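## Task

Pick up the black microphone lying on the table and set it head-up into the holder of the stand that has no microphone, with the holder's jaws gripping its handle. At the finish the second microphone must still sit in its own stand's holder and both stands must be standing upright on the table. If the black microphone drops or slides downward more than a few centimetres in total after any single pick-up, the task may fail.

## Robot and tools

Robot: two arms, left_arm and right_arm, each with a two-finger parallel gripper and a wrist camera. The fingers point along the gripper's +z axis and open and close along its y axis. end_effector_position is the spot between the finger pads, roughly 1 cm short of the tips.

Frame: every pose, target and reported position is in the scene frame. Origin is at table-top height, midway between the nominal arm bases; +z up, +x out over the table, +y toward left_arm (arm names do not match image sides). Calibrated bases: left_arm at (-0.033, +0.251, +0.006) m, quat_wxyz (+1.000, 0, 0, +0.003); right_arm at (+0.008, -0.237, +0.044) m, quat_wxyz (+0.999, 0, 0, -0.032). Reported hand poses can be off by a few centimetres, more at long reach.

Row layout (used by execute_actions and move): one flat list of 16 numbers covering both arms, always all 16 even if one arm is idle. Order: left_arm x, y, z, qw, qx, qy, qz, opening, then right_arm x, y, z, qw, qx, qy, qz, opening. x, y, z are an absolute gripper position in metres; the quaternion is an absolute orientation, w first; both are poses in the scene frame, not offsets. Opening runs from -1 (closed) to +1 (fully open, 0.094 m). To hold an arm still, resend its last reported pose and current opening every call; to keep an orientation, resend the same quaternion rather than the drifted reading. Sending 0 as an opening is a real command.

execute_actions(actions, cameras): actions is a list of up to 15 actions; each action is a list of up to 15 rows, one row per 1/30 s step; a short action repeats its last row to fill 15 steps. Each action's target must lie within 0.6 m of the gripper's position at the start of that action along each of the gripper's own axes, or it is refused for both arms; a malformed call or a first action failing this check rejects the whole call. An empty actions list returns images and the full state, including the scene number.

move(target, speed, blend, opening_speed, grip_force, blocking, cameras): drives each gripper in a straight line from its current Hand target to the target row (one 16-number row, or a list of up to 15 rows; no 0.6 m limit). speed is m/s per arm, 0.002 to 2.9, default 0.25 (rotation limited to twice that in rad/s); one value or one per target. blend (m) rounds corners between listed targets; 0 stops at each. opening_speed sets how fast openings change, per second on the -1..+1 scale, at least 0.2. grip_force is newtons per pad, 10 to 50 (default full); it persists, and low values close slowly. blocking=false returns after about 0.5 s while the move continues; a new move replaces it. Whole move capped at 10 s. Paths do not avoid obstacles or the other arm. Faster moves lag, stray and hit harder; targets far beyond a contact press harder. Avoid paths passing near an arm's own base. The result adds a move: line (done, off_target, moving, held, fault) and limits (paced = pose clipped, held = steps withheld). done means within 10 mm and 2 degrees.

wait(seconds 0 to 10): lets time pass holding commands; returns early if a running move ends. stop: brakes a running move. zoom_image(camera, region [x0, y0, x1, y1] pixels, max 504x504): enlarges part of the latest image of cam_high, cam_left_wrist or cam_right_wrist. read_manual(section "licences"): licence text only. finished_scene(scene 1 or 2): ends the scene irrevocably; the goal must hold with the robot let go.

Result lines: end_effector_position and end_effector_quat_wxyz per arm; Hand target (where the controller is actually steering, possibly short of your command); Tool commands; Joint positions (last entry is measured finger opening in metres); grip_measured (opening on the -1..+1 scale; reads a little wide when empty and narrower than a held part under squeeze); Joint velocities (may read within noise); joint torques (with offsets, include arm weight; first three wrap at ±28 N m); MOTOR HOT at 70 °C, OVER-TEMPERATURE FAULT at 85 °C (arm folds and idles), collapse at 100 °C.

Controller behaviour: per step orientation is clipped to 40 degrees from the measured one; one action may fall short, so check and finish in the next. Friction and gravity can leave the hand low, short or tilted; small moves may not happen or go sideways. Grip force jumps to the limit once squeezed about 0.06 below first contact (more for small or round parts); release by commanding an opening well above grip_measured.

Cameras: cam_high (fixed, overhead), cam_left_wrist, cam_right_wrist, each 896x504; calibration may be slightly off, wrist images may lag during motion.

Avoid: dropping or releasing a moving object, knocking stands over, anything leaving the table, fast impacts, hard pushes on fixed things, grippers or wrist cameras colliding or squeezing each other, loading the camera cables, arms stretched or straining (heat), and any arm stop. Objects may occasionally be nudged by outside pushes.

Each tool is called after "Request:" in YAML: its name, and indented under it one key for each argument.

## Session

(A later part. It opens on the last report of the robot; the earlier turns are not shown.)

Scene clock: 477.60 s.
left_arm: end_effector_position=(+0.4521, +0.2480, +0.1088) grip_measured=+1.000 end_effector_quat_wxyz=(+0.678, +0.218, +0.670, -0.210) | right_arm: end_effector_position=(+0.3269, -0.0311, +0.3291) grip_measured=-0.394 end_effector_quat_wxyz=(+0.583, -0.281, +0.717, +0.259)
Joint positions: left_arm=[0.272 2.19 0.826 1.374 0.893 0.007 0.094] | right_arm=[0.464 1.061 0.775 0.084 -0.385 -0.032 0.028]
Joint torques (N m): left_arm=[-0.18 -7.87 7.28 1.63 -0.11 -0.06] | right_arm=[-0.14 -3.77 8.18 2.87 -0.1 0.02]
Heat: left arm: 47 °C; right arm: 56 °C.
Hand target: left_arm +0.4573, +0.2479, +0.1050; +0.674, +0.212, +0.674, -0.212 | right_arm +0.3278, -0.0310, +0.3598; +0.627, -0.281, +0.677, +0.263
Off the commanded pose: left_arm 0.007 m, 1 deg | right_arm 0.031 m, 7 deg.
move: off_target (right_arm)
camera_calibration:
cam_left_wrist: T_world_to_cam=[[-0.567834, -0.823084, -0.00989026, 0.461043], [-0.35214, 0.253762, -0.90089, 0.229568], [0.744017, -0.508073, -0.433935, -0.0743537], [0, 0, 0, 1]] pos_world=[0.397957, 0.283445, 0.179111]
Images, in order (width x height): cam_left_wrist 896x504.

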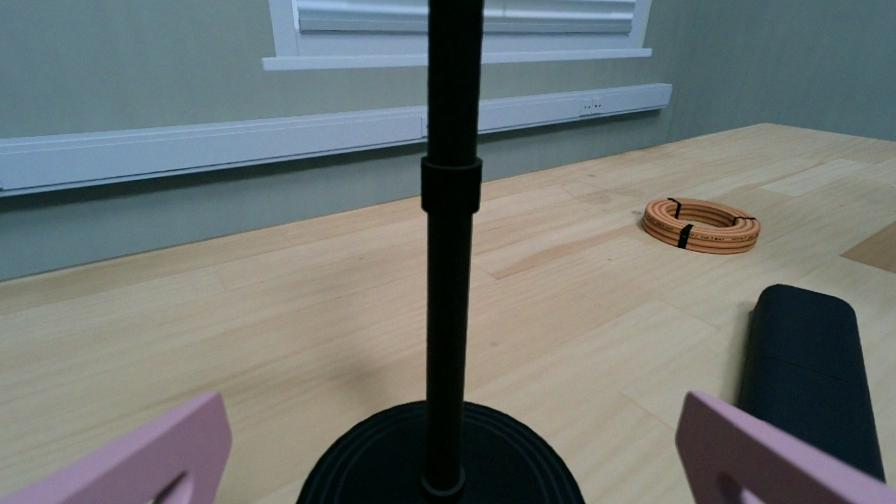

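Request:
move:
  target: [0.4925,0.2222,0.102,0.6744,0.2126,0.6744,-0.2126,1,0.33,-0.03,0.36,0.6285,-0.2796,0.6759,0.2631,-0.6]
  speed: 0.08
  cameras: ["cam_left_wrist"]

Scene clock: 485.57 s.
left_arm: end_effector_position=(+0.4870, +0.2230, +0.1062) grip_measured=+1.000 end_effector_quat_wxyz=(+0.678, +0.218, +0.670, -0.210) | right_arm: end_effector_position=(+0.3269, -0.0311, +0.3291) grip_measured=-0.394 end_effector_quat_wxyz=(+0.583, -0.281, +0.717, +0.259)
Joint positions: left_arm=[0.184 2.255 0.956 1.309 0.805 0.007 0.094] | right_arm=[0.464 1.061 0.775 0.084 -0.385 -0.032 0.028]
Joint torques (N m): left_arm=[-0.27 -8.47 7.92 1.73 -0.09 -0.09] | right_arm=[-0.14 -3.75 8.17 2.87 -0.1 0.02]
Heat: left arm: 48 °C; right arm: 57 °C.
Hand target: left_arm +0.4922, +0.2222, +0.1020; +0.674, +0.213, +0.674, -0.213 | right_arm +0.3278, -0.0310, +0.3598; +0.627, -0.281, +0.677, +0.263
Off the commanded pose: left_arm 0.007 m, 1 deg | right_arm 0.031 m, 7 deg.
move: off_target (right_arm)
camera_calibration:
cam_left_wrist: T_world_to_cam=[[-0.567848, -0.823084, -0.0090043, 0.460024], [-0.35227, 0.25289, -0.901084, 0.246112], [0.743945, -0.508507, -0.433551, -0.114168], [0, 0, 0, 1]] pos_world=[0.432857, 0.258344, 0.176412]
Images, in order (width x height): cam_left_wrist 896x504.

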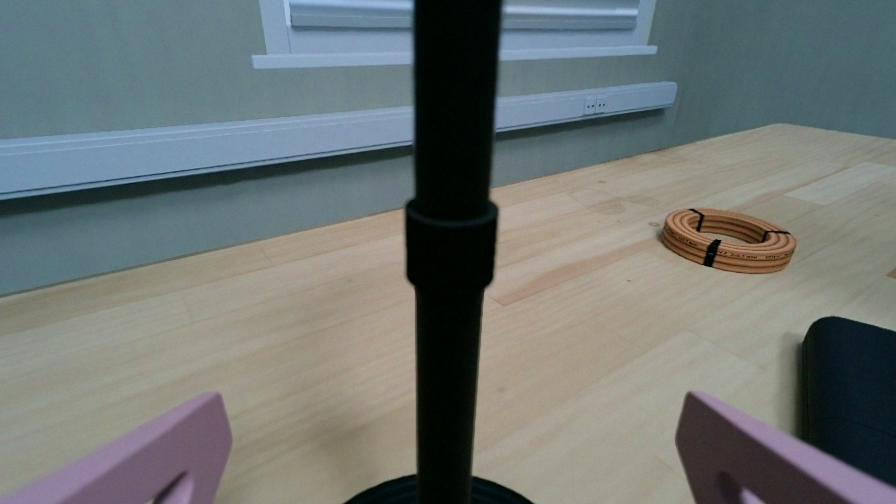

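Request:
move:
  target:
    - [0.498,0.2196,0.102,0.6744,0.2126,0.6744,-0.2126,1,0.33,-0.03,0.36,0.6285,-0.2796,0.6759,0.2631,-0.6]
    - [0.498,0.2196,0.102,0.6744,0.2126,0.6744,-0.2126,-0.95,0.33,-0.03,0.36,0.6285,-0.2796,0.6759,0.2631,-0.6]
  speed: 0.08
  opening_speed: 0.7
  cameras: ["cam_left_wrist", "cam_high"]

Scene clock: 497.70 s.
left_arm: end_effector_position=(+0.4932, +0.2212, +0.1069) grip_measured=-0.760 end_effector_quat_wxyz=(+0.679, +0.217, +0.670, -0.209) | right_arm: end_effector_position=(+0.3269, -0.0311, +0.3291) grip_measured=-0.394 end_effector_quat_wxyz=(+0.583, -0.281, +0.717, +0.259)
Joint positions: left_arm=[0.175 2.264 0.982 1.294 0.794 0.007 0.011] | right_arm=[0.464 1.061 0.775 0.084 -0.385 -0.032 0.028]
Joint torques (N m): left_arm=[-0.38 -8.64 7.88 1.75 -0.08 -0.07] | right_arm=[-0.14 -3.77 8.18 2.87 -0.1 0.02]
Heat: left arm: 48 °C; right arm: 58 °C.
Hand target: left_arm +0.4978, +0.2196, +0.1021; +0.675, +0.213, +0.674, -0.212 | right_arm +0.3278, -0.0310, +0.3597; +0.627, -0.281, +0.677, +0.263
Off the commanded pose: left_arm 0.007 m, 1 deg | right_arm 0.031 m, 7 deg.
move: off_target (right_arm)
camera_calibration:
cam_left_wrist: T_world_to_cam=[[-0.565663, -0.824577, -0.00993111, 0.461464], [-0.351559, 0.252029, -0.901603, 0.249339], [0.745944, -0.506512, -0.432451, -0.120881], [0, 0, 0, 1]] pos_world=[0.438861, 0.256444, 0.177112]
Images, in order (width x height): cam_high 896x504, cam_left_wrist 896x504.

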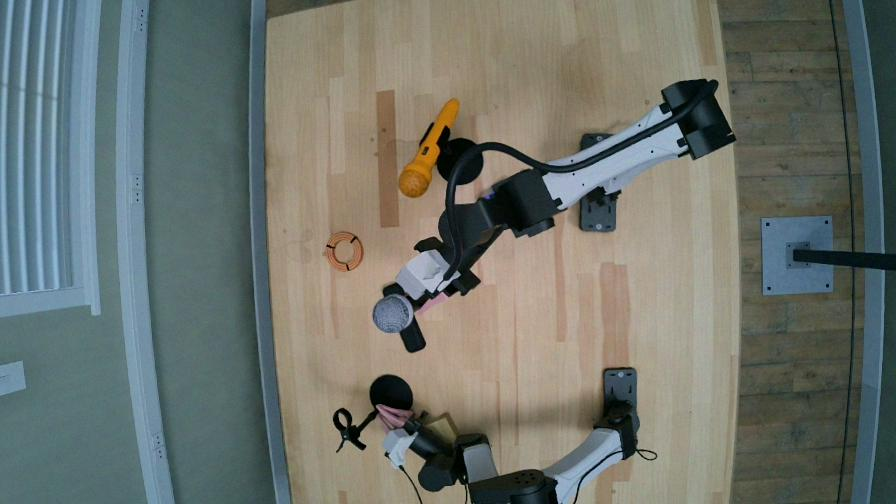

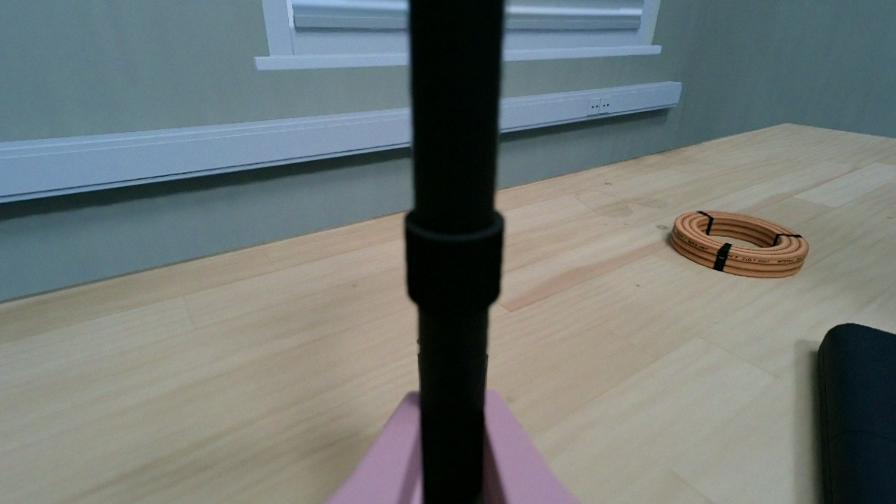

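Request:
move:
  target: [0.498,0.2196,0.122,0.6744,0.2126,0.6744,-0.2126,-0.95,0.33,-0.03,0.36,0.6285,-0.2796,0.6759,0.2631,-0.6]
  speed: 0.05
  cameras: ["all"]

Scene clock: 511.43 s.
left_arm: end_effector_position=(+0.4940, +0.2220, +0.1074) grip_measured=-0.760 end_effector_quat_wxyz=(+0.671, +0.211, +0.679, -0.212) | right_arm: end_effector_position=(+0.3269, -0.0311, +0.3291) grip_measured=-0.394 end_effector_quat_wxyz=(+0.583, -0.281, +0.717, +0.259)
Joint positions: left_arm=[0.175 2.244 0.982 1.247 0.789 0.007 0.011] | right_arm=[0.464 1.061 0.775 0.084 -0.385 -0.032 0.028]
Joint torques (N m): left_arm=[-0.34 -12.82 7.68 1.64 -0.04 -0.08] | right_arm=[-0.14 -3.77 8.2 2.87 -0.1 0.02]
Heat: left arm: 48 °C; right arm: 60 °C.
Hand target: left_arm +0.4977, +0.2196, +0.1221; +0.675, +0.212, +0.674, -0.213 | right_arm +0.3278, -0.0310, +0.3597; +0.627, -0.281, +0.677, +0.263
Off the commanded pose: left_arm 0.015 m, 1 deg | right_arm 0.031 m, 7 deg.
move: off_target (left_arm, right_arm)
camera_calibration:
cam_left_wrist: T_world_to_cam=[[-0.561275, -0.827576, 0.00939382, 0.459006], [-0.377194, 0.245682, -0.892953, 0.262921], [0.736679, -0.504735, -0.450052, -0.114766], [0, 0, 0, 1]] pos_world=[0.441346, 0.257341, 0.178814]
cam_right_wrist: T_world_to_cam=[[0.704543, -0.709076, -0.0288171, -0.24434], [-0.423106, -0.387108, -0.819225, 0.434886], [0.569737, 0.589372, -0.572748, 0.10567], [0, 0, 0, 1]] pos_world=[0.295947, -0.0671867, 0.40975]

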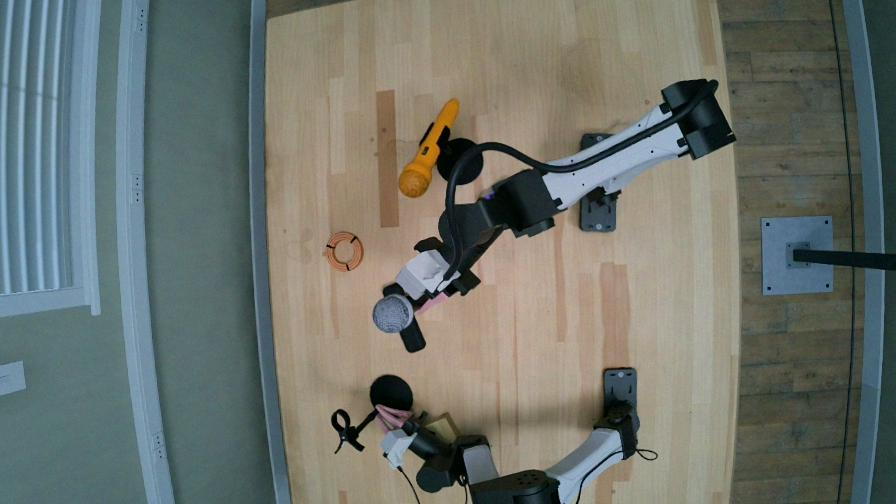

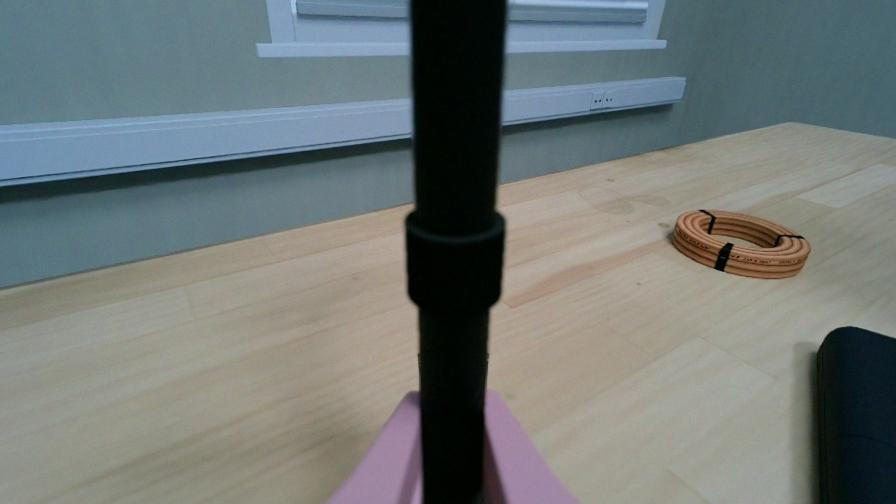

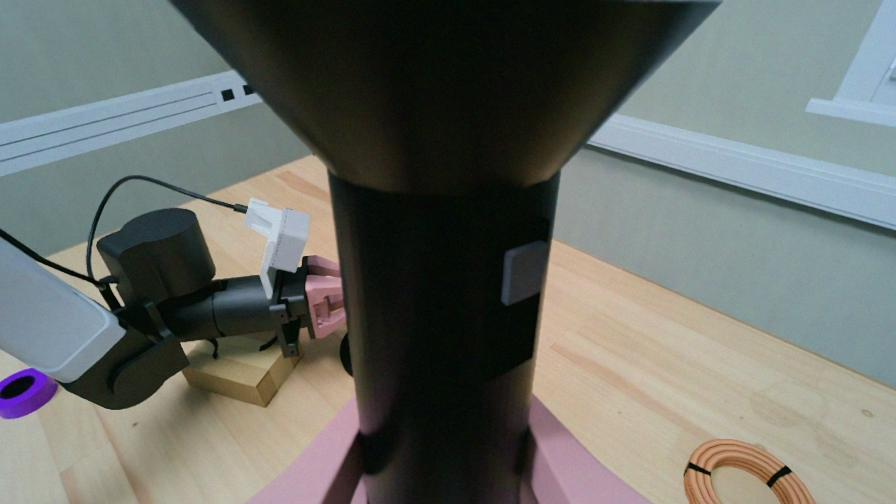

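Request:
move:
  target: [0.497,0.2196,0.15,0.6860,0.2089,0.6625,-0.2163,-0.95,0.33,-0.03,0.36,0.6285,-0.2796,0.6759,0.2631,-0.6]
  speed: 0.05
  grip_force: [50, 28]
  cameras: ["cam_high", "cam_left_wrist"]

Scene clock: 528.33 s.
left_arm: end_effector_position=(+0.4940, +0.2220, +0.1181) grip_measured=-0.760 end_effector_quat_wxyz=(+0.661, +0.196, +0.688, -0.226) | right_arm: end_effector_position=(+0.3269, -0.0311, +0.3291) grip_measured=-0.391 end_effector_quat_wxyz=(+0.583, -0.281, +0.717, +0.259)
Joint positions: left_arm=[0.175 2.196 0.982 1.18 0.789 -0.027 0.011] | right_arm=[0.464 1.061 0.775 0.084 -0.385 -0.032 0.029]
Joint torques (N m): left_arm=[-0.29 -13.78 7.79 2.18 -0.02 -0.06] | right_arm=[-0.14 -3.75 8.18 2.87 -0.1 0.02]
Heat: left arm: 47 °C; right arm: 61 °C.
Hand target: left_arm +0.4964, +0.2195, +0.1496; +0.686, +0.209, +0.663, -0.216 | right_arm +0.3278, -0.0310, +0.3597; +0.627, -0.281, +0.677, +0.263
Off the commanded pose: left_arm 0.032 m, 4 deg | right_arm 0.031 m, 7 deg.
grip_force (N): 50, 28
move: off_target (left_arm, right_arm)
camera_calibration:
cam_left_wrist: T_world_to_cam=[[-0.559279, -0.827079, 0.0561091, 0.452291], [-0.410571, 0.217561, -0.885493, 0.29439], [0.720165, -0.518275, -0.461252, -0.0974682], [0, 0, 0, 1]] pos_world=[0.444018, 0.259517, 0.190345]
Images, in order (width x height): cam_high 896x504, cam_left_wrist 896x504.

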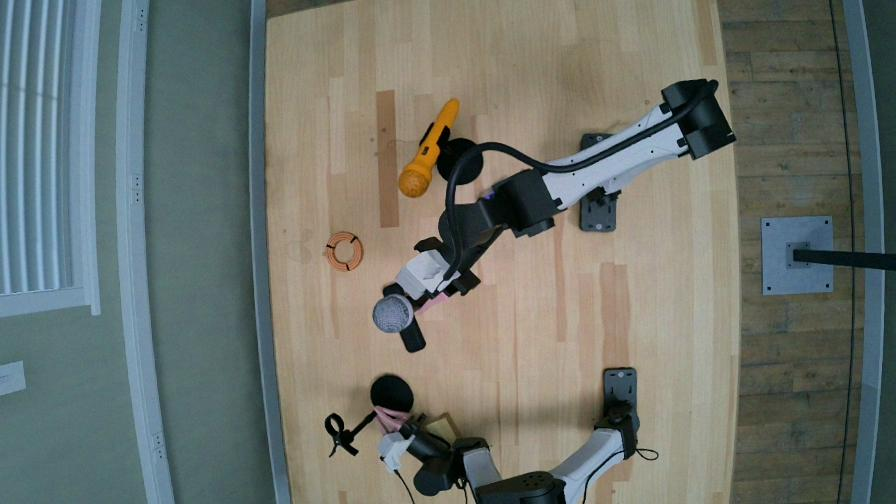

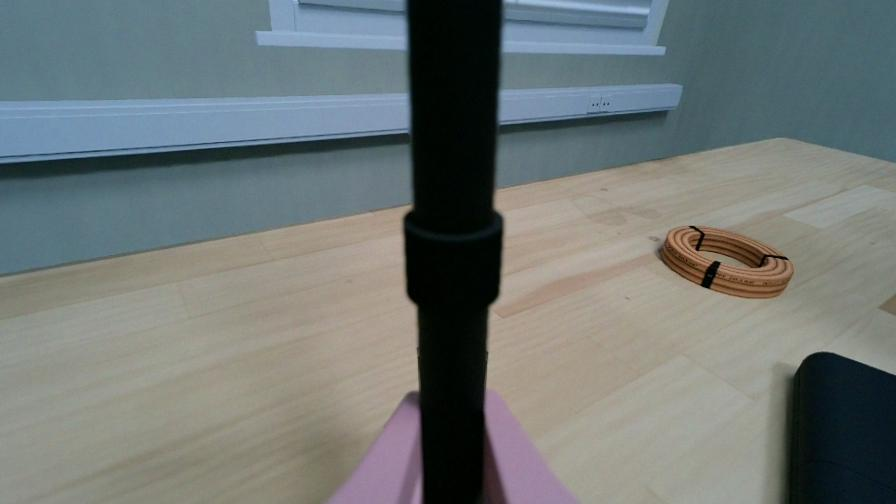

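Request:
zoom_image:
  camera: "cam_high"
  region: [310, 350, 470, 490]

Scaled by 3.150 from the camera's 896x504 image, which has a finer 1280x720 frame.

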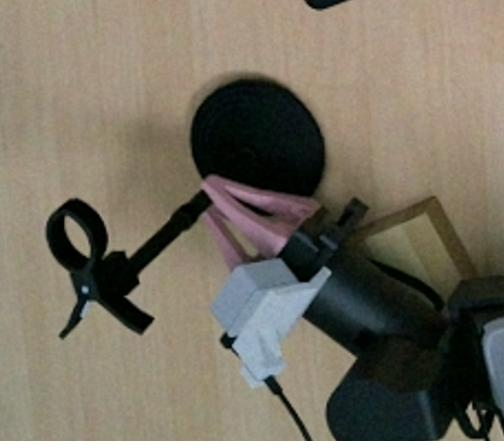

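Request:
move:
  target: [0.497,0.2196,0.15,0.7141,0.2229,0.6330,-0.1994,-0.95,0.33,-0.03,0.36,0.6285,-0.2796,0.6759,0.2631,-0.6]
  speed: 0.05
  cameras: ["cam_high", "cam_left_wrist"]

Scene clock: 553.13 s.
left_arm: end_effector_position=(+0.4936, +0.2219, +0.1363) grip_measured=-0.760 end_effector_quat_wxyz=(+0.695, +0.214, +0.654, -0.208) | right_arm: end_effector_position=(+0.3269, -0.0311, +0.3291) grip_measured=-0.391 end_effector_quat_wxyz=(+0.583, -0.281, +0.717, +0.259)
Joint positions: left_arm=[0.175 2.206 0.982 1.298 0.789 -0.027 0.011] | right_arm=[0.464 1.061 0.775 0.084 -0.385 -0.032 0.029]
Joint torques (N m): left_arm=[-0.43 -9.58 7.9 2.43 -0.11 -0.04] | right_arm=[-0.14 -3.77 8.17 2.87 -0.1 0.01]
Heat: left arm: 54 °C; right arm: 63 °C.
Hand target: left_arm +0.4964, +0.2196, +0.1499; +0.713, +0.223, +0.634, -0.199 | right_arm +0.3278, -0.0310, +0.3598; +0.627, -0.281, +0.677, +0.263
Off the commanded pose: left_arm 0.014 m, 4 deg | right_arm 0.031 m, 7 deg.
grip_force (N): 50, 28
move: off_target (left_arm, right_arm)
camera_calibration:
cam_left_wrist: T_world_to_cam=[[-0.561158, -0.827482, -0.0193734, 0.462377], [-0.315035, 0.235169, -0.919483, 0.263987], [0.765411, -0.509872, -0.392652, -0.122374], [0, 0, 0, 1]] pos_world=[0.436298, 0.258132, 0.203639]
Images, in order (width x height): cam_high 896x504, cam_left_wrist 896x504.

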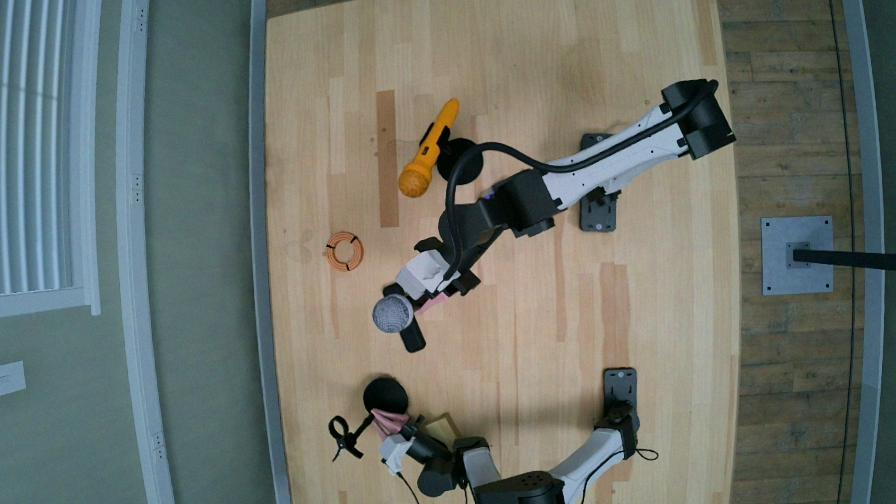

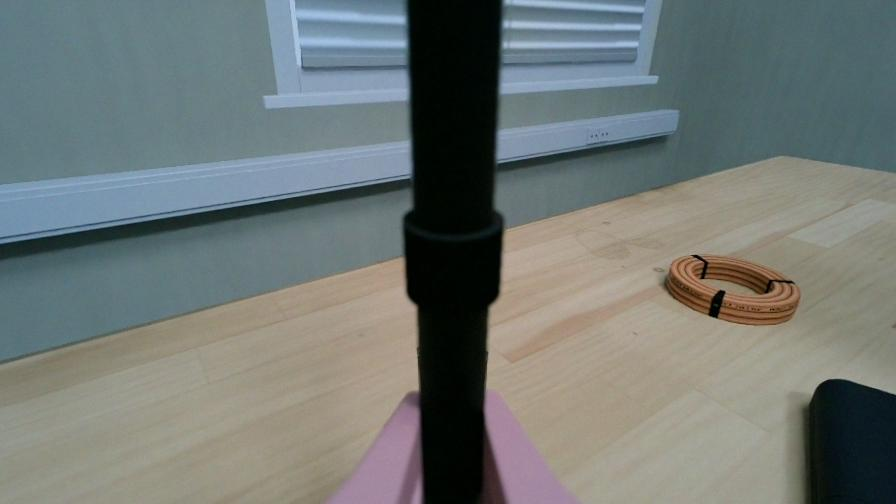

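Request:
move:
  target: [0.3947,0.1599,0.142,0.7130,-0.0933,0.6852,0.1161,-0.95,0.33,-0.03,0.36,0.6285,-0.2796,0.6759,0.2631,-0.6]
  speed: 0.07
  grip_force: [50, 22]
  cameras: ["cam_high", "cam_left_wrist", "cam_right_wrist"]

Scene clock: 572.23 s.
left_arm: end_effector_position=(+0.3930, +0.1627, +0.1148) grip_measured=-0.760 end_effector_quat_wxyz=(+0.686, -0.074, +0.712, +0.130) | right_arm: end_effector_position=(+0.3269, -0.0311, +0.3291) grip_measured=-0.388 end_effector_quat_wxyz=(+0.583, -0.281, +0.717, +0.259)
Joint positions: left_arm=[-0.496 2.01 0.552 1.424 -0.78 0.06 0.011] | right_arm=[0.464 1.061 0.775 0.084 -0.385 -0.032 0.029]
Joint torques (N m): left_arm=[-0.39 -10.3 6.2 2.44 -0.15 0.08] | right_arm=[-0.14 -3.77 8.16 2.87 -0.1 0.02]
Heat: left arm: 52 °C; right arm: 64 °C.
Hand target: left_arm +0.3943, +0.1603, +0.1412; +0.712, -0.094, +0.686, +0.116 | right_arm +0.3278, -0.0310, +0.3598; +0.627, -0.281, +0.677, +0.263
Off the commanded pose: left_arm 0.027 m, 5 deg | right_arm 0.031 m, 7 deg.
grip_force (N): 50, 22
move: off_target (left_arm, right_arm)
camera_calibration:
cam_left_wrist: T_world_to_cam=[[0.294684, -0.952354, -0.0786327, 0.0472776], [-0.460926, -0.0695758, -0.884707, 0.329421], [0.837083, 0.296953, -0.459467, -0.235769], [0, 0, 0, 1]] pos_world=[0.335265, 0.137957, 0.18683]
cam_right_wrist: T_world_to_cam=[[0.704542, -0.709081, -0.0287189, -0.244377], [-0.422841, -0.386945, -0.819438, 0.434989], [0.569936, 0.589472, -0.572448, 0.105552], [0, 0, 0, 1]] pos_world=[0.295947, -0.0671864, 0.409852]

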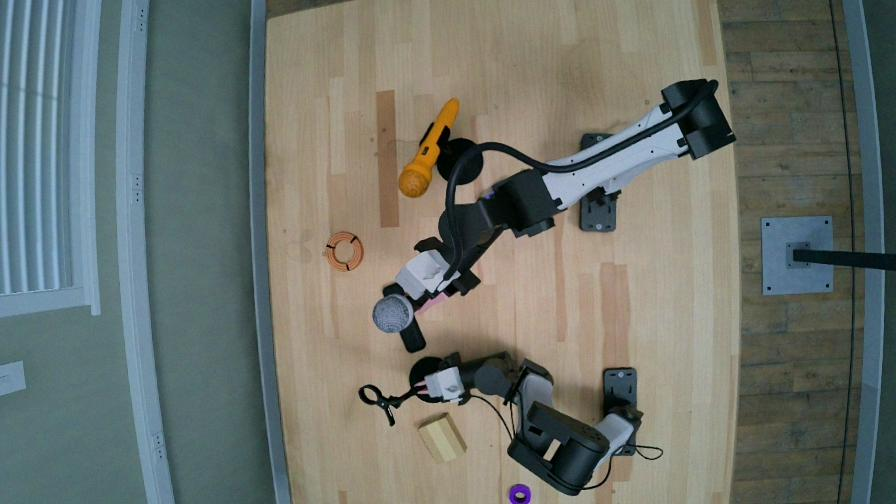

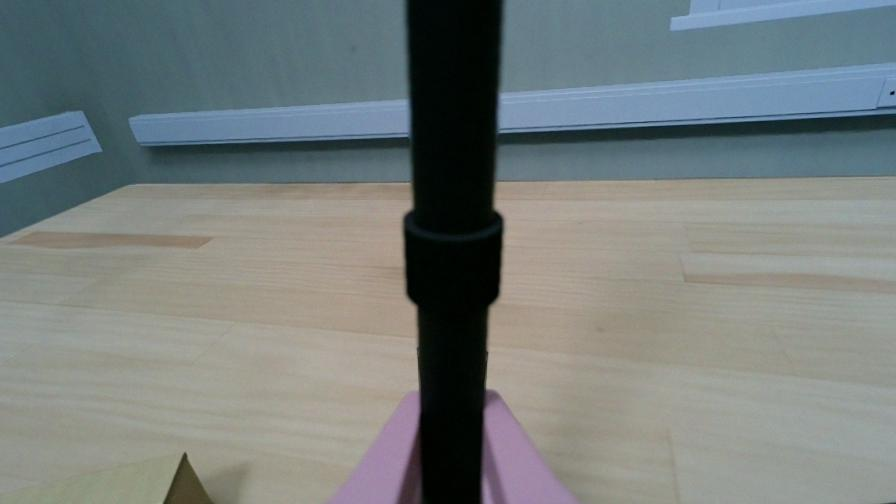

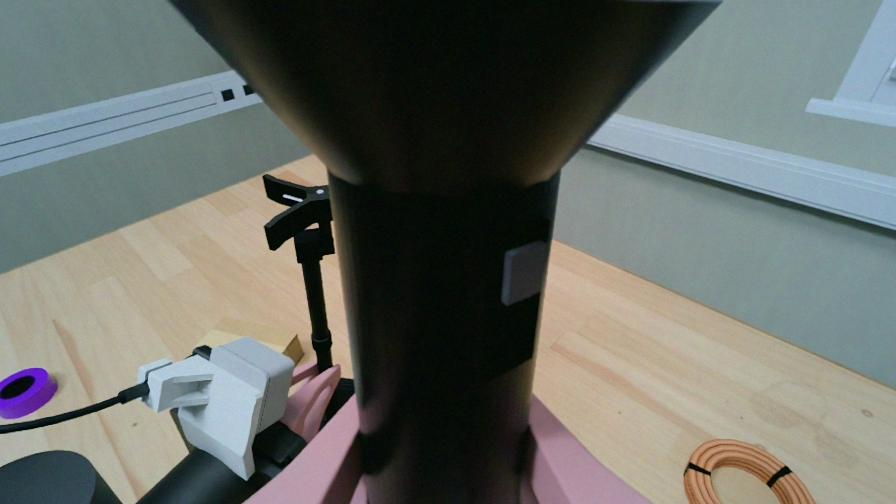

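Request:
zoom_image:
  camera: "cam_high"
  region: [340, 340, 480, 460]

Scaled by 3.600 from the camera's 896x504 image, which has a finer 1280x720 frame.

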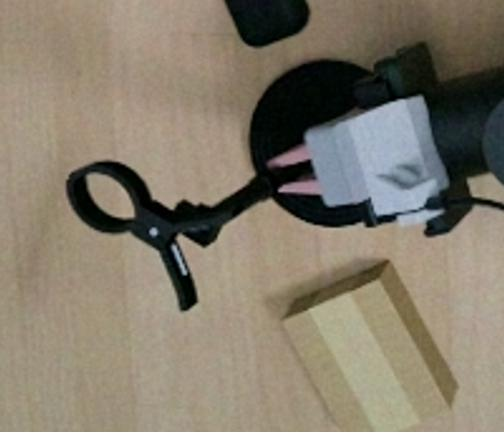

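Request:
move:
  target: [0.3947,0.1599,0.135,0.7372,-0.1133,0.6595,0.0938,-0.95,0.33,-0.03,0.36,0.6285,-0.2796,0.6759,0.2631,-0.6]
  speed: 0.06

Scene clock: 583.50 s.
left_arm: end_effector_position=(+0.3929, +0.1630, +0.1207) grip_measured=-0.760 end_effector_quat_wxyz=(+0.706, -0.096, +0.693, +0.110) | right_arm: end_effector_position=(+0.3269, -0.0311, +0.3291) grip_measured=-0.388 end_effector_quat_wxyz=(+0.583, -0.281, +0.717, +0.259)
Joint positions: left_arm=[-0.496 2.044 0.552 1.522 -0.781 0.037 0.011] | right_arm=[0.464 1.061 0.775 0.084 -0.385 -0.032 0.029]
Joint torques (N m): left_arm=[-0.43 -7.05 6.2 2.54 -0.14 -0.12] | right_arm=[-0.14 -3.77 8.18 2.87 -0.1 0.02]
Heat: left arm: 52 °C; right arm: 65 °C.
Hand target: left_arm +0.3943, +0.1601, +0.1349; +0.726, -0.116, +0.672, +0.093 | right_arm +0.3278, -0.0310, +0.3598; +0.627, -0.281, +0.677, +0.263
Off the commanded pose: left_arm 0.015 m, 6 deg | right_arm 0.031 m, 7 deg.
joint sent to its limit (left arm) — joint 4 (wrist pitch), upper limit. The joint targets still meet the commanded pose.
grip_force (N): 50, 22
move: off_target (left_arm, right_arm)

Request:
move:
  target: [0.3947,0.1599,0.118,0.7372,-0.1133,0.6595,0.0938,-0.95,0.33,-0.03,0.36,0.6285,-0.2796,0.6759,0.2631,-0.6]
  speed: 0.04

Scene clock: 589.07 s.
left_arm: end_effector_position=(+0.3923, +0.1644, +0.1055) grip_measured=-0.760 end_effector_quat_wxyz=(+0.697, -0.102, +0.701, +0.109) | right_arm: end_effector_position=(+0.3269, -0.0311, +0.3291) grip_measured=-0.388 end_effector_quat_wxyz=(+0.583, -0.281, +0.717, +0.259)
Joint positions: left_arm=[-0.496 2.086 0.552 1.529 -0.789 0.007 0.011] | right_arm=[0.464 1.061 0.775 0.084 -0.385 -0.032 0.029]
Joint torques (N m): left_arm=[-0.65 -6.99 6.19 2.47 -0.17 -0.11] | right_arm=[-0.14 -3.77 8.18 2.87 -0.1 0.02]
Heat: left arm: 52 °C; right arm: 65 °C.
Hand target: left_arm +0.3944, +0.1600, +0.1179; +0.715, -0.119, +0.682, +0.093 | right_arm +0.3278, -0.0310, +0.3598; +0.627, -0.281, +0.677, +0.263
Off the commanded pose: left_arm 0.014 m, 7 deg | right_arm 0.031 m, 7 deg.
joint sent to its limit (left arm) — joint 4 (wrist pitch), upper limit. The joint targets are off in orientation, not in position.
grip_force (N): 50, 22
move: off_target (left_arm, right_arm)

Request:
move:
  target: [0.3947,0.1599,0.110,0.7372,-0.1133,0.6595,0.0938,-0.95,0.33,-0.03,0.36,0.6285,-0.2796,0.6759,0.2631,-0.6]
  speed: 0.04
  cameras: ["cam_high", "cam_right_wrist", "cam_left_wrist"]

Request:
zoom_image:
  camera: "cam_high"
  region: [340, 340, 480, 460]

Request:
zoom_image:
  camera: "cam_right_wrist"
  region: [140, 140, 440, 440]

Scene clock: 595.70 s.
left_arm: end_effector_position=(+0.3918, +0.1652, +0.1040) grip_measured=-0.760 end_effector_quat_wxyz=(+0.697, -0.112, +0.700, +0.108) | right_arm: end_effector_position=(+0.3269, -0.0311, +0.3291) grip_measured=-0.388 end_effector_quat_wxyz=(+0.583, -0.281, +0.717, +0.259)
Joint positions: left_arm=[-0.499 2.093 0.555 1.53 -0.805 -0.011 0.011] | right_arm=[0.464 1.061 0.775 0.084 -0.385 -0.032 0.029]
Joint torques (N m): left_arm=[-0.43 -5.93 5.96 2.45 -0.01 -0.05] | right_arm=[-0.13 -3.77 8.18 2.87 -0.1 0.01]
Heat: left arm: 53 °C; right arm: 65 °C.
Hand target: left_arm +0.3945, +0.1599, +0.1101; +0.711, -0.121, +0.687, +0.093 | right_arm +0.3278, -0.0310, +0.3598; +0.627, -0.281, +0.677, +0.263
Off the commanded pose: left_arm 0.009 m, 7 deg | right_arm 0.031 m, 7 deg.
joint sent to its limit (left arm) — joint 4 (wrist pitch), upper limit. The joint targets are off in orientation, not in position.
grip_force (N): 50, 22
move: off_target (left_arm, right_arm)
camera_calibration:
cam_left_wrist: T_world_to_cam=[[0.318193, -0.947962, 0.0110038, 0.0298975], [-0.418198, -0.15077, -0.895756, 0.317296], [0.850802, 0.280421, -0.444409, -0.244753], [0, 0, 0, 1]] pos_world=[0.331415, 0.144814, 0.17512]
cam_right_wrist: T_world_to_cam=[[0.704542, -0.709081, -0.0287189, -0.244377], [-0.422841, -0.386945, -0.819438, 0.434989], [0.569936, 0.589472, -0.572448, 0.105552], [0, 0, 0, 1]] pos_world=[0.295947, -0.0671864, 0.409852]

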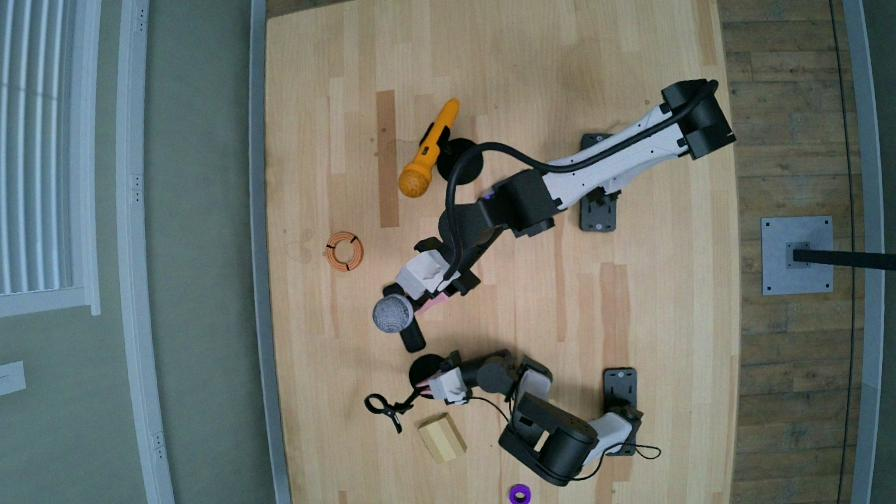

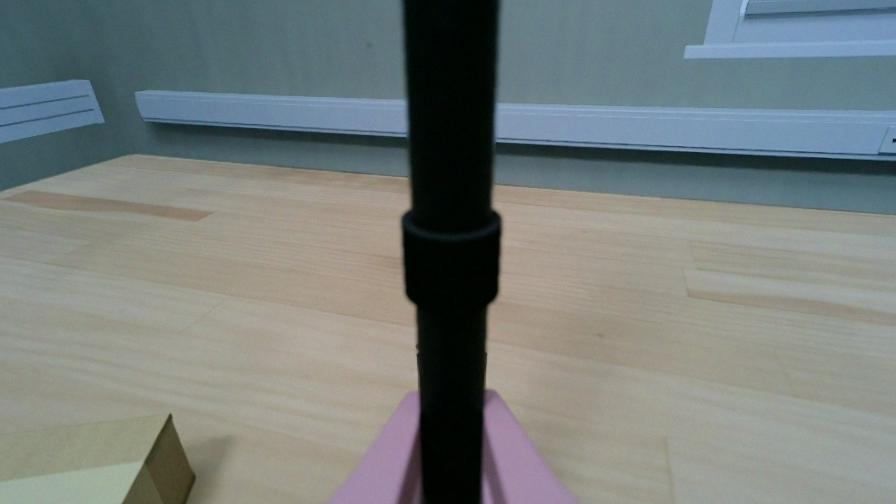

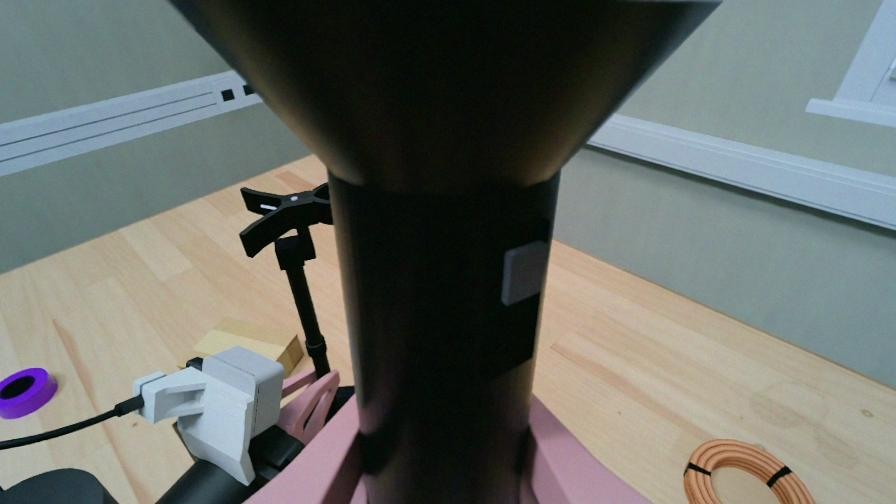

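Scaled by 3.600 from the camera's 896x504 image, which has a finer 1280x720 frame.

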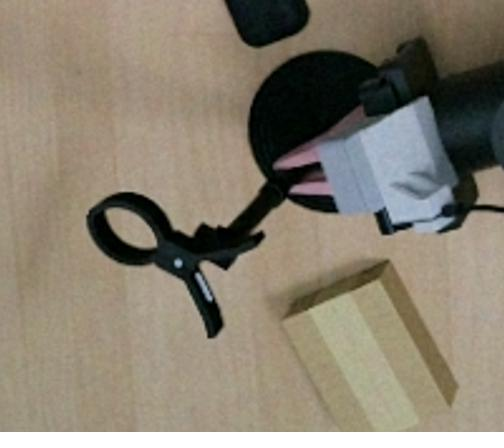

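Scaled by 1.680 from the camera's 896x504 image, which has a finer 1280x720 frame.

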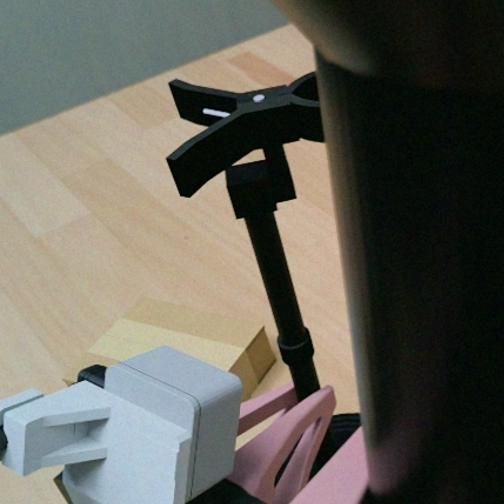

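Request:
move:
  target: [0.3947,0.1599,0.100,0.7372,-0.1133,0.6595,0.0938,-0.95,0.33,-0.03,0.36,0.6285,-0.2796,0.6759,0.2631,-0.6]
  speed: 0.04
  cameras: ["cam_left_wrist"]

Scene clock: 605.37 s.
left_arm: end_effector_position=(+0.3923, +0.1659, +0.1034) grip_measured=-0.760 end_effector_quat_wxyz=(+0.697, -0.123, +0.697, +0.110) | right_arm: end_effector_position=(+0.3269, -0.0311, +0.3291) grip_measured=-0.388 end_effector_quat_wxyz=(+0.583, -0.281, +0.717, +0.259)
Joint positions: left_arm=[-0.504 2.102 0.566 1.532 -0.829 -0.021 0.011] | right_arm=[0.464 1.061 0.775 0.084 -0.385 -0.032 0.029]
Joint torques (N m): left_arm=[-0.12 -4.38 5.14 2.41 0.09 -0.1] | right_arm=[-0.14 -3.77 8.18 2.86 -0.1 0.02]
Heat: left arm: 54 °C; right arm: 66 °C.
Hand target: left_arm +0.3945, +0.1600, +0.1003; +0.705, -0.123, +0.692, +0.093 | right_arm +0.3278, -0.0310, +0.3598; +0.627, -0.281, +0.677, +0.263
Off the commanded pose: left_arm 0.007 m, 7 deg | right_arm 0.031 m, 7 deg.
joint sent to its limit (left arm) — joint 4 (wrist pitch), upper limit. The joint targets are off in orientation, not in position.
grip_force (N): 50, 22
move: off_target (left_arm, right_arm)
camera_calibration:
cam_left_wrist: T_world_to_cam=[[0.335772, -0.941651, 0.0234848, 0.0210491], [-0.410048, -0.168569, -0.896351, 0.316776], [0.848008, 0.291339, -0.442723, -0.246465], [0, 0, 0, 1]] pos_world=[0.331831, 0.145025, 0.174332]
Images, in order (width x height): cam_left_wrist 896x504.

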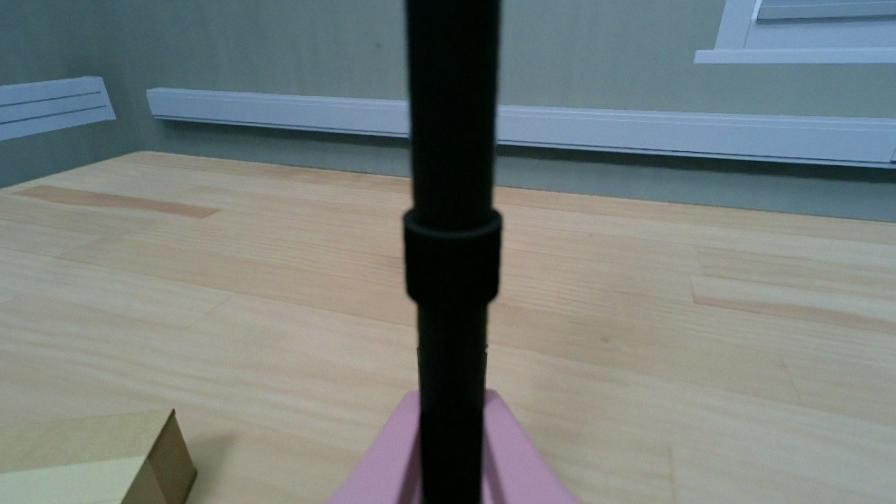

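Request:
move:
  target:
    - [0.3940,0.1625,0.104,0.7200,-0.1200,0.6760,0.1000,-0.95,0.33,-0.03,0.36,0.6285,-0.2796,0.6759,0.2631,-0.6]
    - [0.3940,0.1625,0.104,0.7200,-0.1200,0.6760,0.1000,0.3,0.33,-0.03,0.36,0.6285,-0.2796,0.6759,0.2631,-0.6]
  speed: 0.04
  opening_speed: 0.5
  cameras: ["cam_left_wrist", "cam_high"]

Scene clock: 615.67 s.
left_arm: end_effector_position=(+0.3922, +0.1654, +0.0976) grip_measured=+0.299 end_effector_quat_wxyz=(+0.694, -0.119, +0.702, +0.112) | right_arm: end_effector_position=(+0.3269, -0.0311, +0.3291) grip_measured=-0.388 end_effector_quat_wxyz=(+0.583, -0.281, +0.717, +0.259)
Joint positions: left_arm=[-0.504 2.116 0.566 1.531 -0.825 -0.022 0.061] | right_arm=[0.464 1.061 0.775 0.084 -0.385 -0.032 0.029]
Joint torques (N m): left_arm=[-0.06 -6.63 4.9 2.42 0.03 0.02] | right_arm=[-0.13 -3.75 8.17 2.87 -0.1 0.02]
Heat: left arm: 55 °C; right arm: 66 °C.
Hand target: left_arm +0.3939, +0.1626, +0.1041; +0.706, -0.124, +0.690, +0.100 | right_arm +0.3278, -0.0310, +0.3598; +0.627, -0.281, +0.677, +0.263
Off the commanded pose: left_arm 0.007 m, 4 deg | right_arm 0.031 m, 7 deg.
joint sent to its limit (left arm) — joint 4 (wrist pitch), upper limit. The joint targets still meet the commanded pose.
grip_force (N): 50, 22
move: off_target (left_arm, right_arm); target 2's new opening was sent with left_arm's hand 0.004 m and 4 deg from that target
camera_calibration:
cam_left_wrist: T_world_to_cam=[[0.3328, -0.94291, 0.0128588, 0.0232154], [-0.42217, -0.16117, -0.892075, 0.314635], [0.843218, 0.291454, -0.451705, -0.246099], [0, 0, 0, 1]] pos_world=[0.332619, 0.144326, 0.169215]
Images, in order (width x height): cam_high 896x504, cam_left_wrist 896x504.

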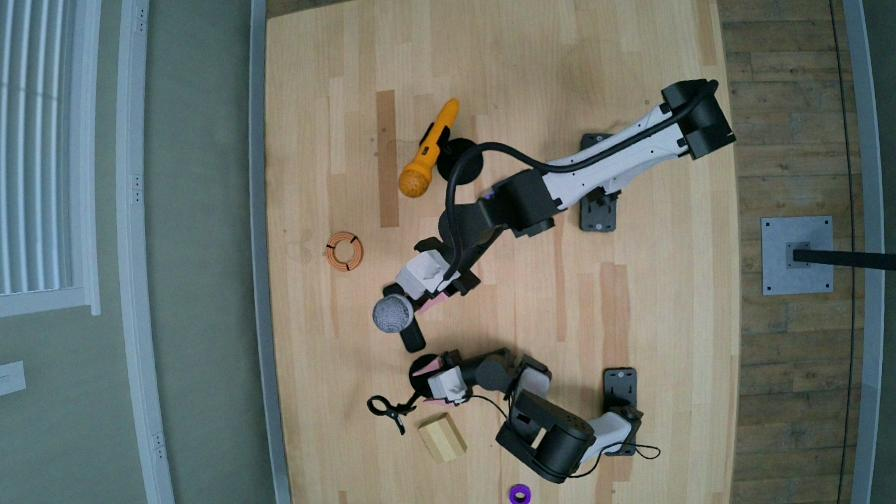

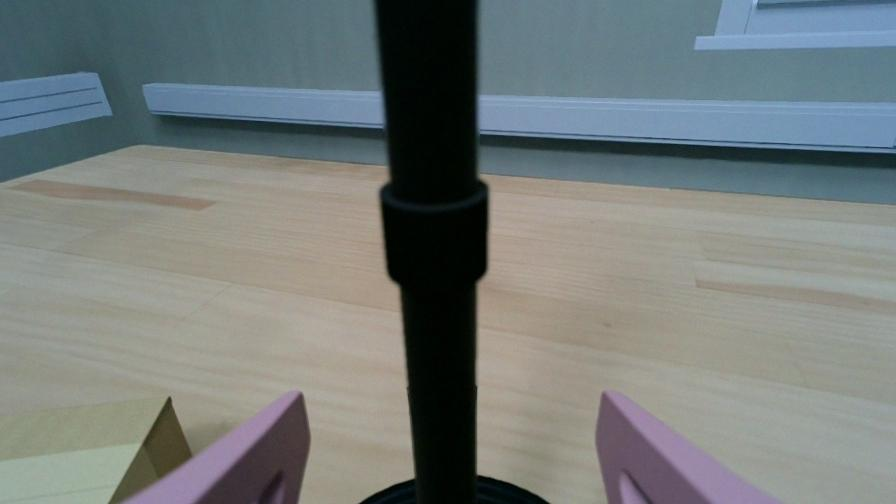

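Request:
zoom_image:
  camera: "cam_high"
  region: [340, 340, 480, 460]

Request:
move:
  target:
    - [0.280,0.1265,0.108,0.7080,-0.1180,0.6870,0.1080,1,0.33,-0.03,0.36,0.6285,-0.2796,0.6759,0.2631,-0.6]
    - [0.22,0.22,0.27,0.6830,0.1830,0.6830,-0.1830,1,0.33,-0.03,0.36,0.6285,-0.2796,0.6759,0.2631,-0.6]
  speed: 0.15
  blend: 0.02
  cameras: ["cam_left_wrist", "cam_high", "cam_right_wrist"]

Scaled by 3.600 from the camera's 896x504 image, which has a finer 1280x720 frame.

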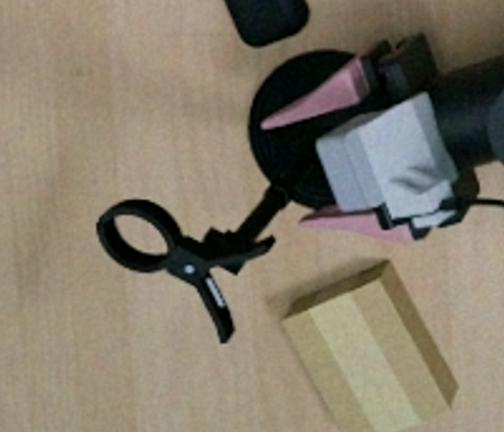

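Scene clock: 627.03 s.
left_arm: end_effector_position=(+0.2200, +0.2192, +0.2587) grip_measured=+0.999 end_effector_quat_wxyz=(+0.677, +0.174, +0.689, -0.191) | right_arm: end_effector_position=(+0.3269, -0.0311, +0.3291) grip_measured=-0.388 end_effector_quat_wxyz=(+0.583, -0.281, +0.717, +0.259)
Joint positions: left_arm=[0.491 0.513 0.325 0.168 1.02 -0.01 0.094] | right_arm=[0.464 1.061 0.775 0.084 -0.385 -0.032 0.029]
Joint torques (N m): left_arm=[0.87 1.22 12.46 1.71 0.07 0.07] | right_arm=[-0.16 -3.74 8.18 2.87 -0.1 0.01]
Heat: left arm: 55 °C; right arm: 67 °C.
Hand target: left_arm +0.2198, +0.2200, +0.2698; +0.683, +0.183, +0.683, -0.183 | right_arm +0.3278, -0.0310, +0.3598; +0.627, -0.281, +0.677, +0.263
Off the commanded pose: left_arm 0.011 m, 2 deg | right_arm 0.031 m, 7 deg.
grip_force (N): 50, 22
move: off_target (left_arm, right_arm)
camera_calibration:
cam_left_wrist: T_world_to_cam=[[-0.488489, -0.871973, 0.032292, 0.289313], [-0.406567, 0.194706, -0.892633, 0.313101], [0.772064, -0.44917, -0.449627, 0.133651], [0, 0, 0, 1]] pos_world=[0.165435, 0.251342, 0.330234]
cam_right_wrist: T_world_to_cam=[[0.704542, -0.709081, -0.0287189, -0.244377], [-0.422841, -0.386945, -0.819438, 0.434989], [0.569936, 0.589472, -0.572448, 0.105552], [0, 0, 0, 1]] pos_world=[0.295947, -0.0671864, 0.409852]

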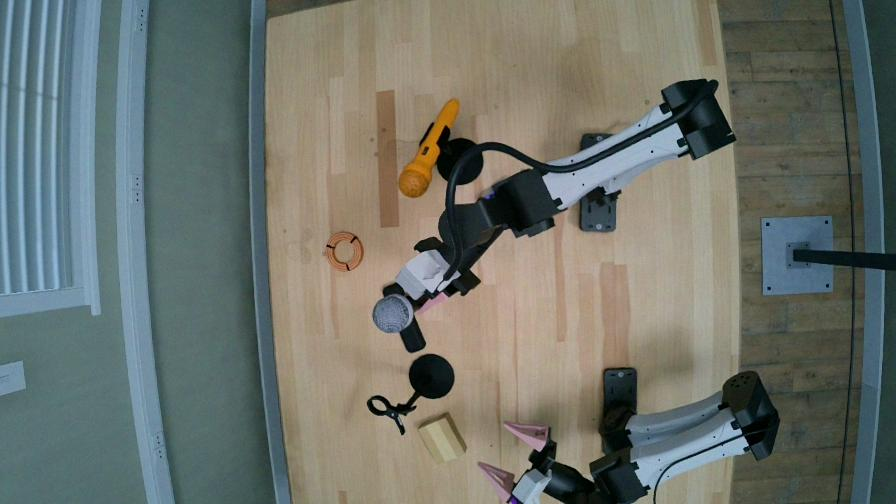

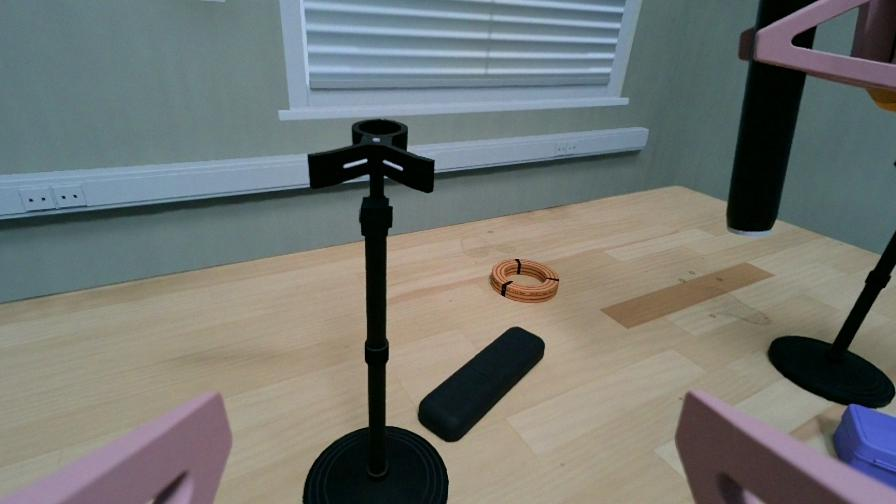

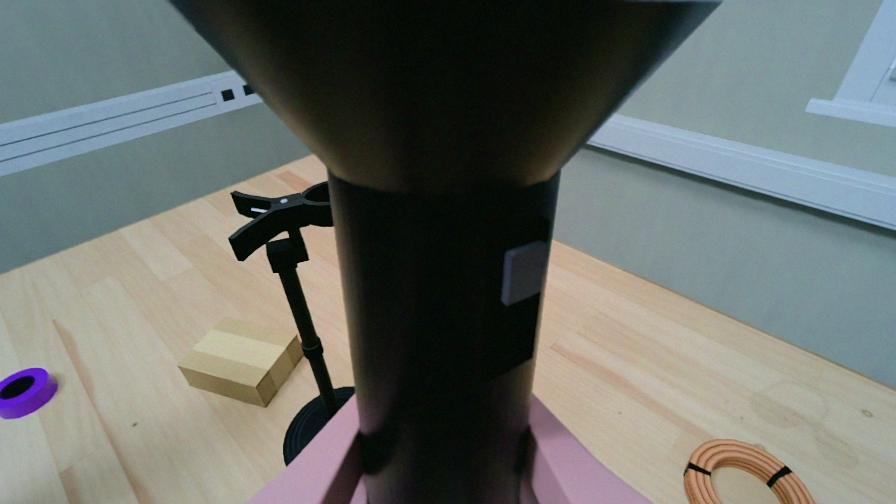

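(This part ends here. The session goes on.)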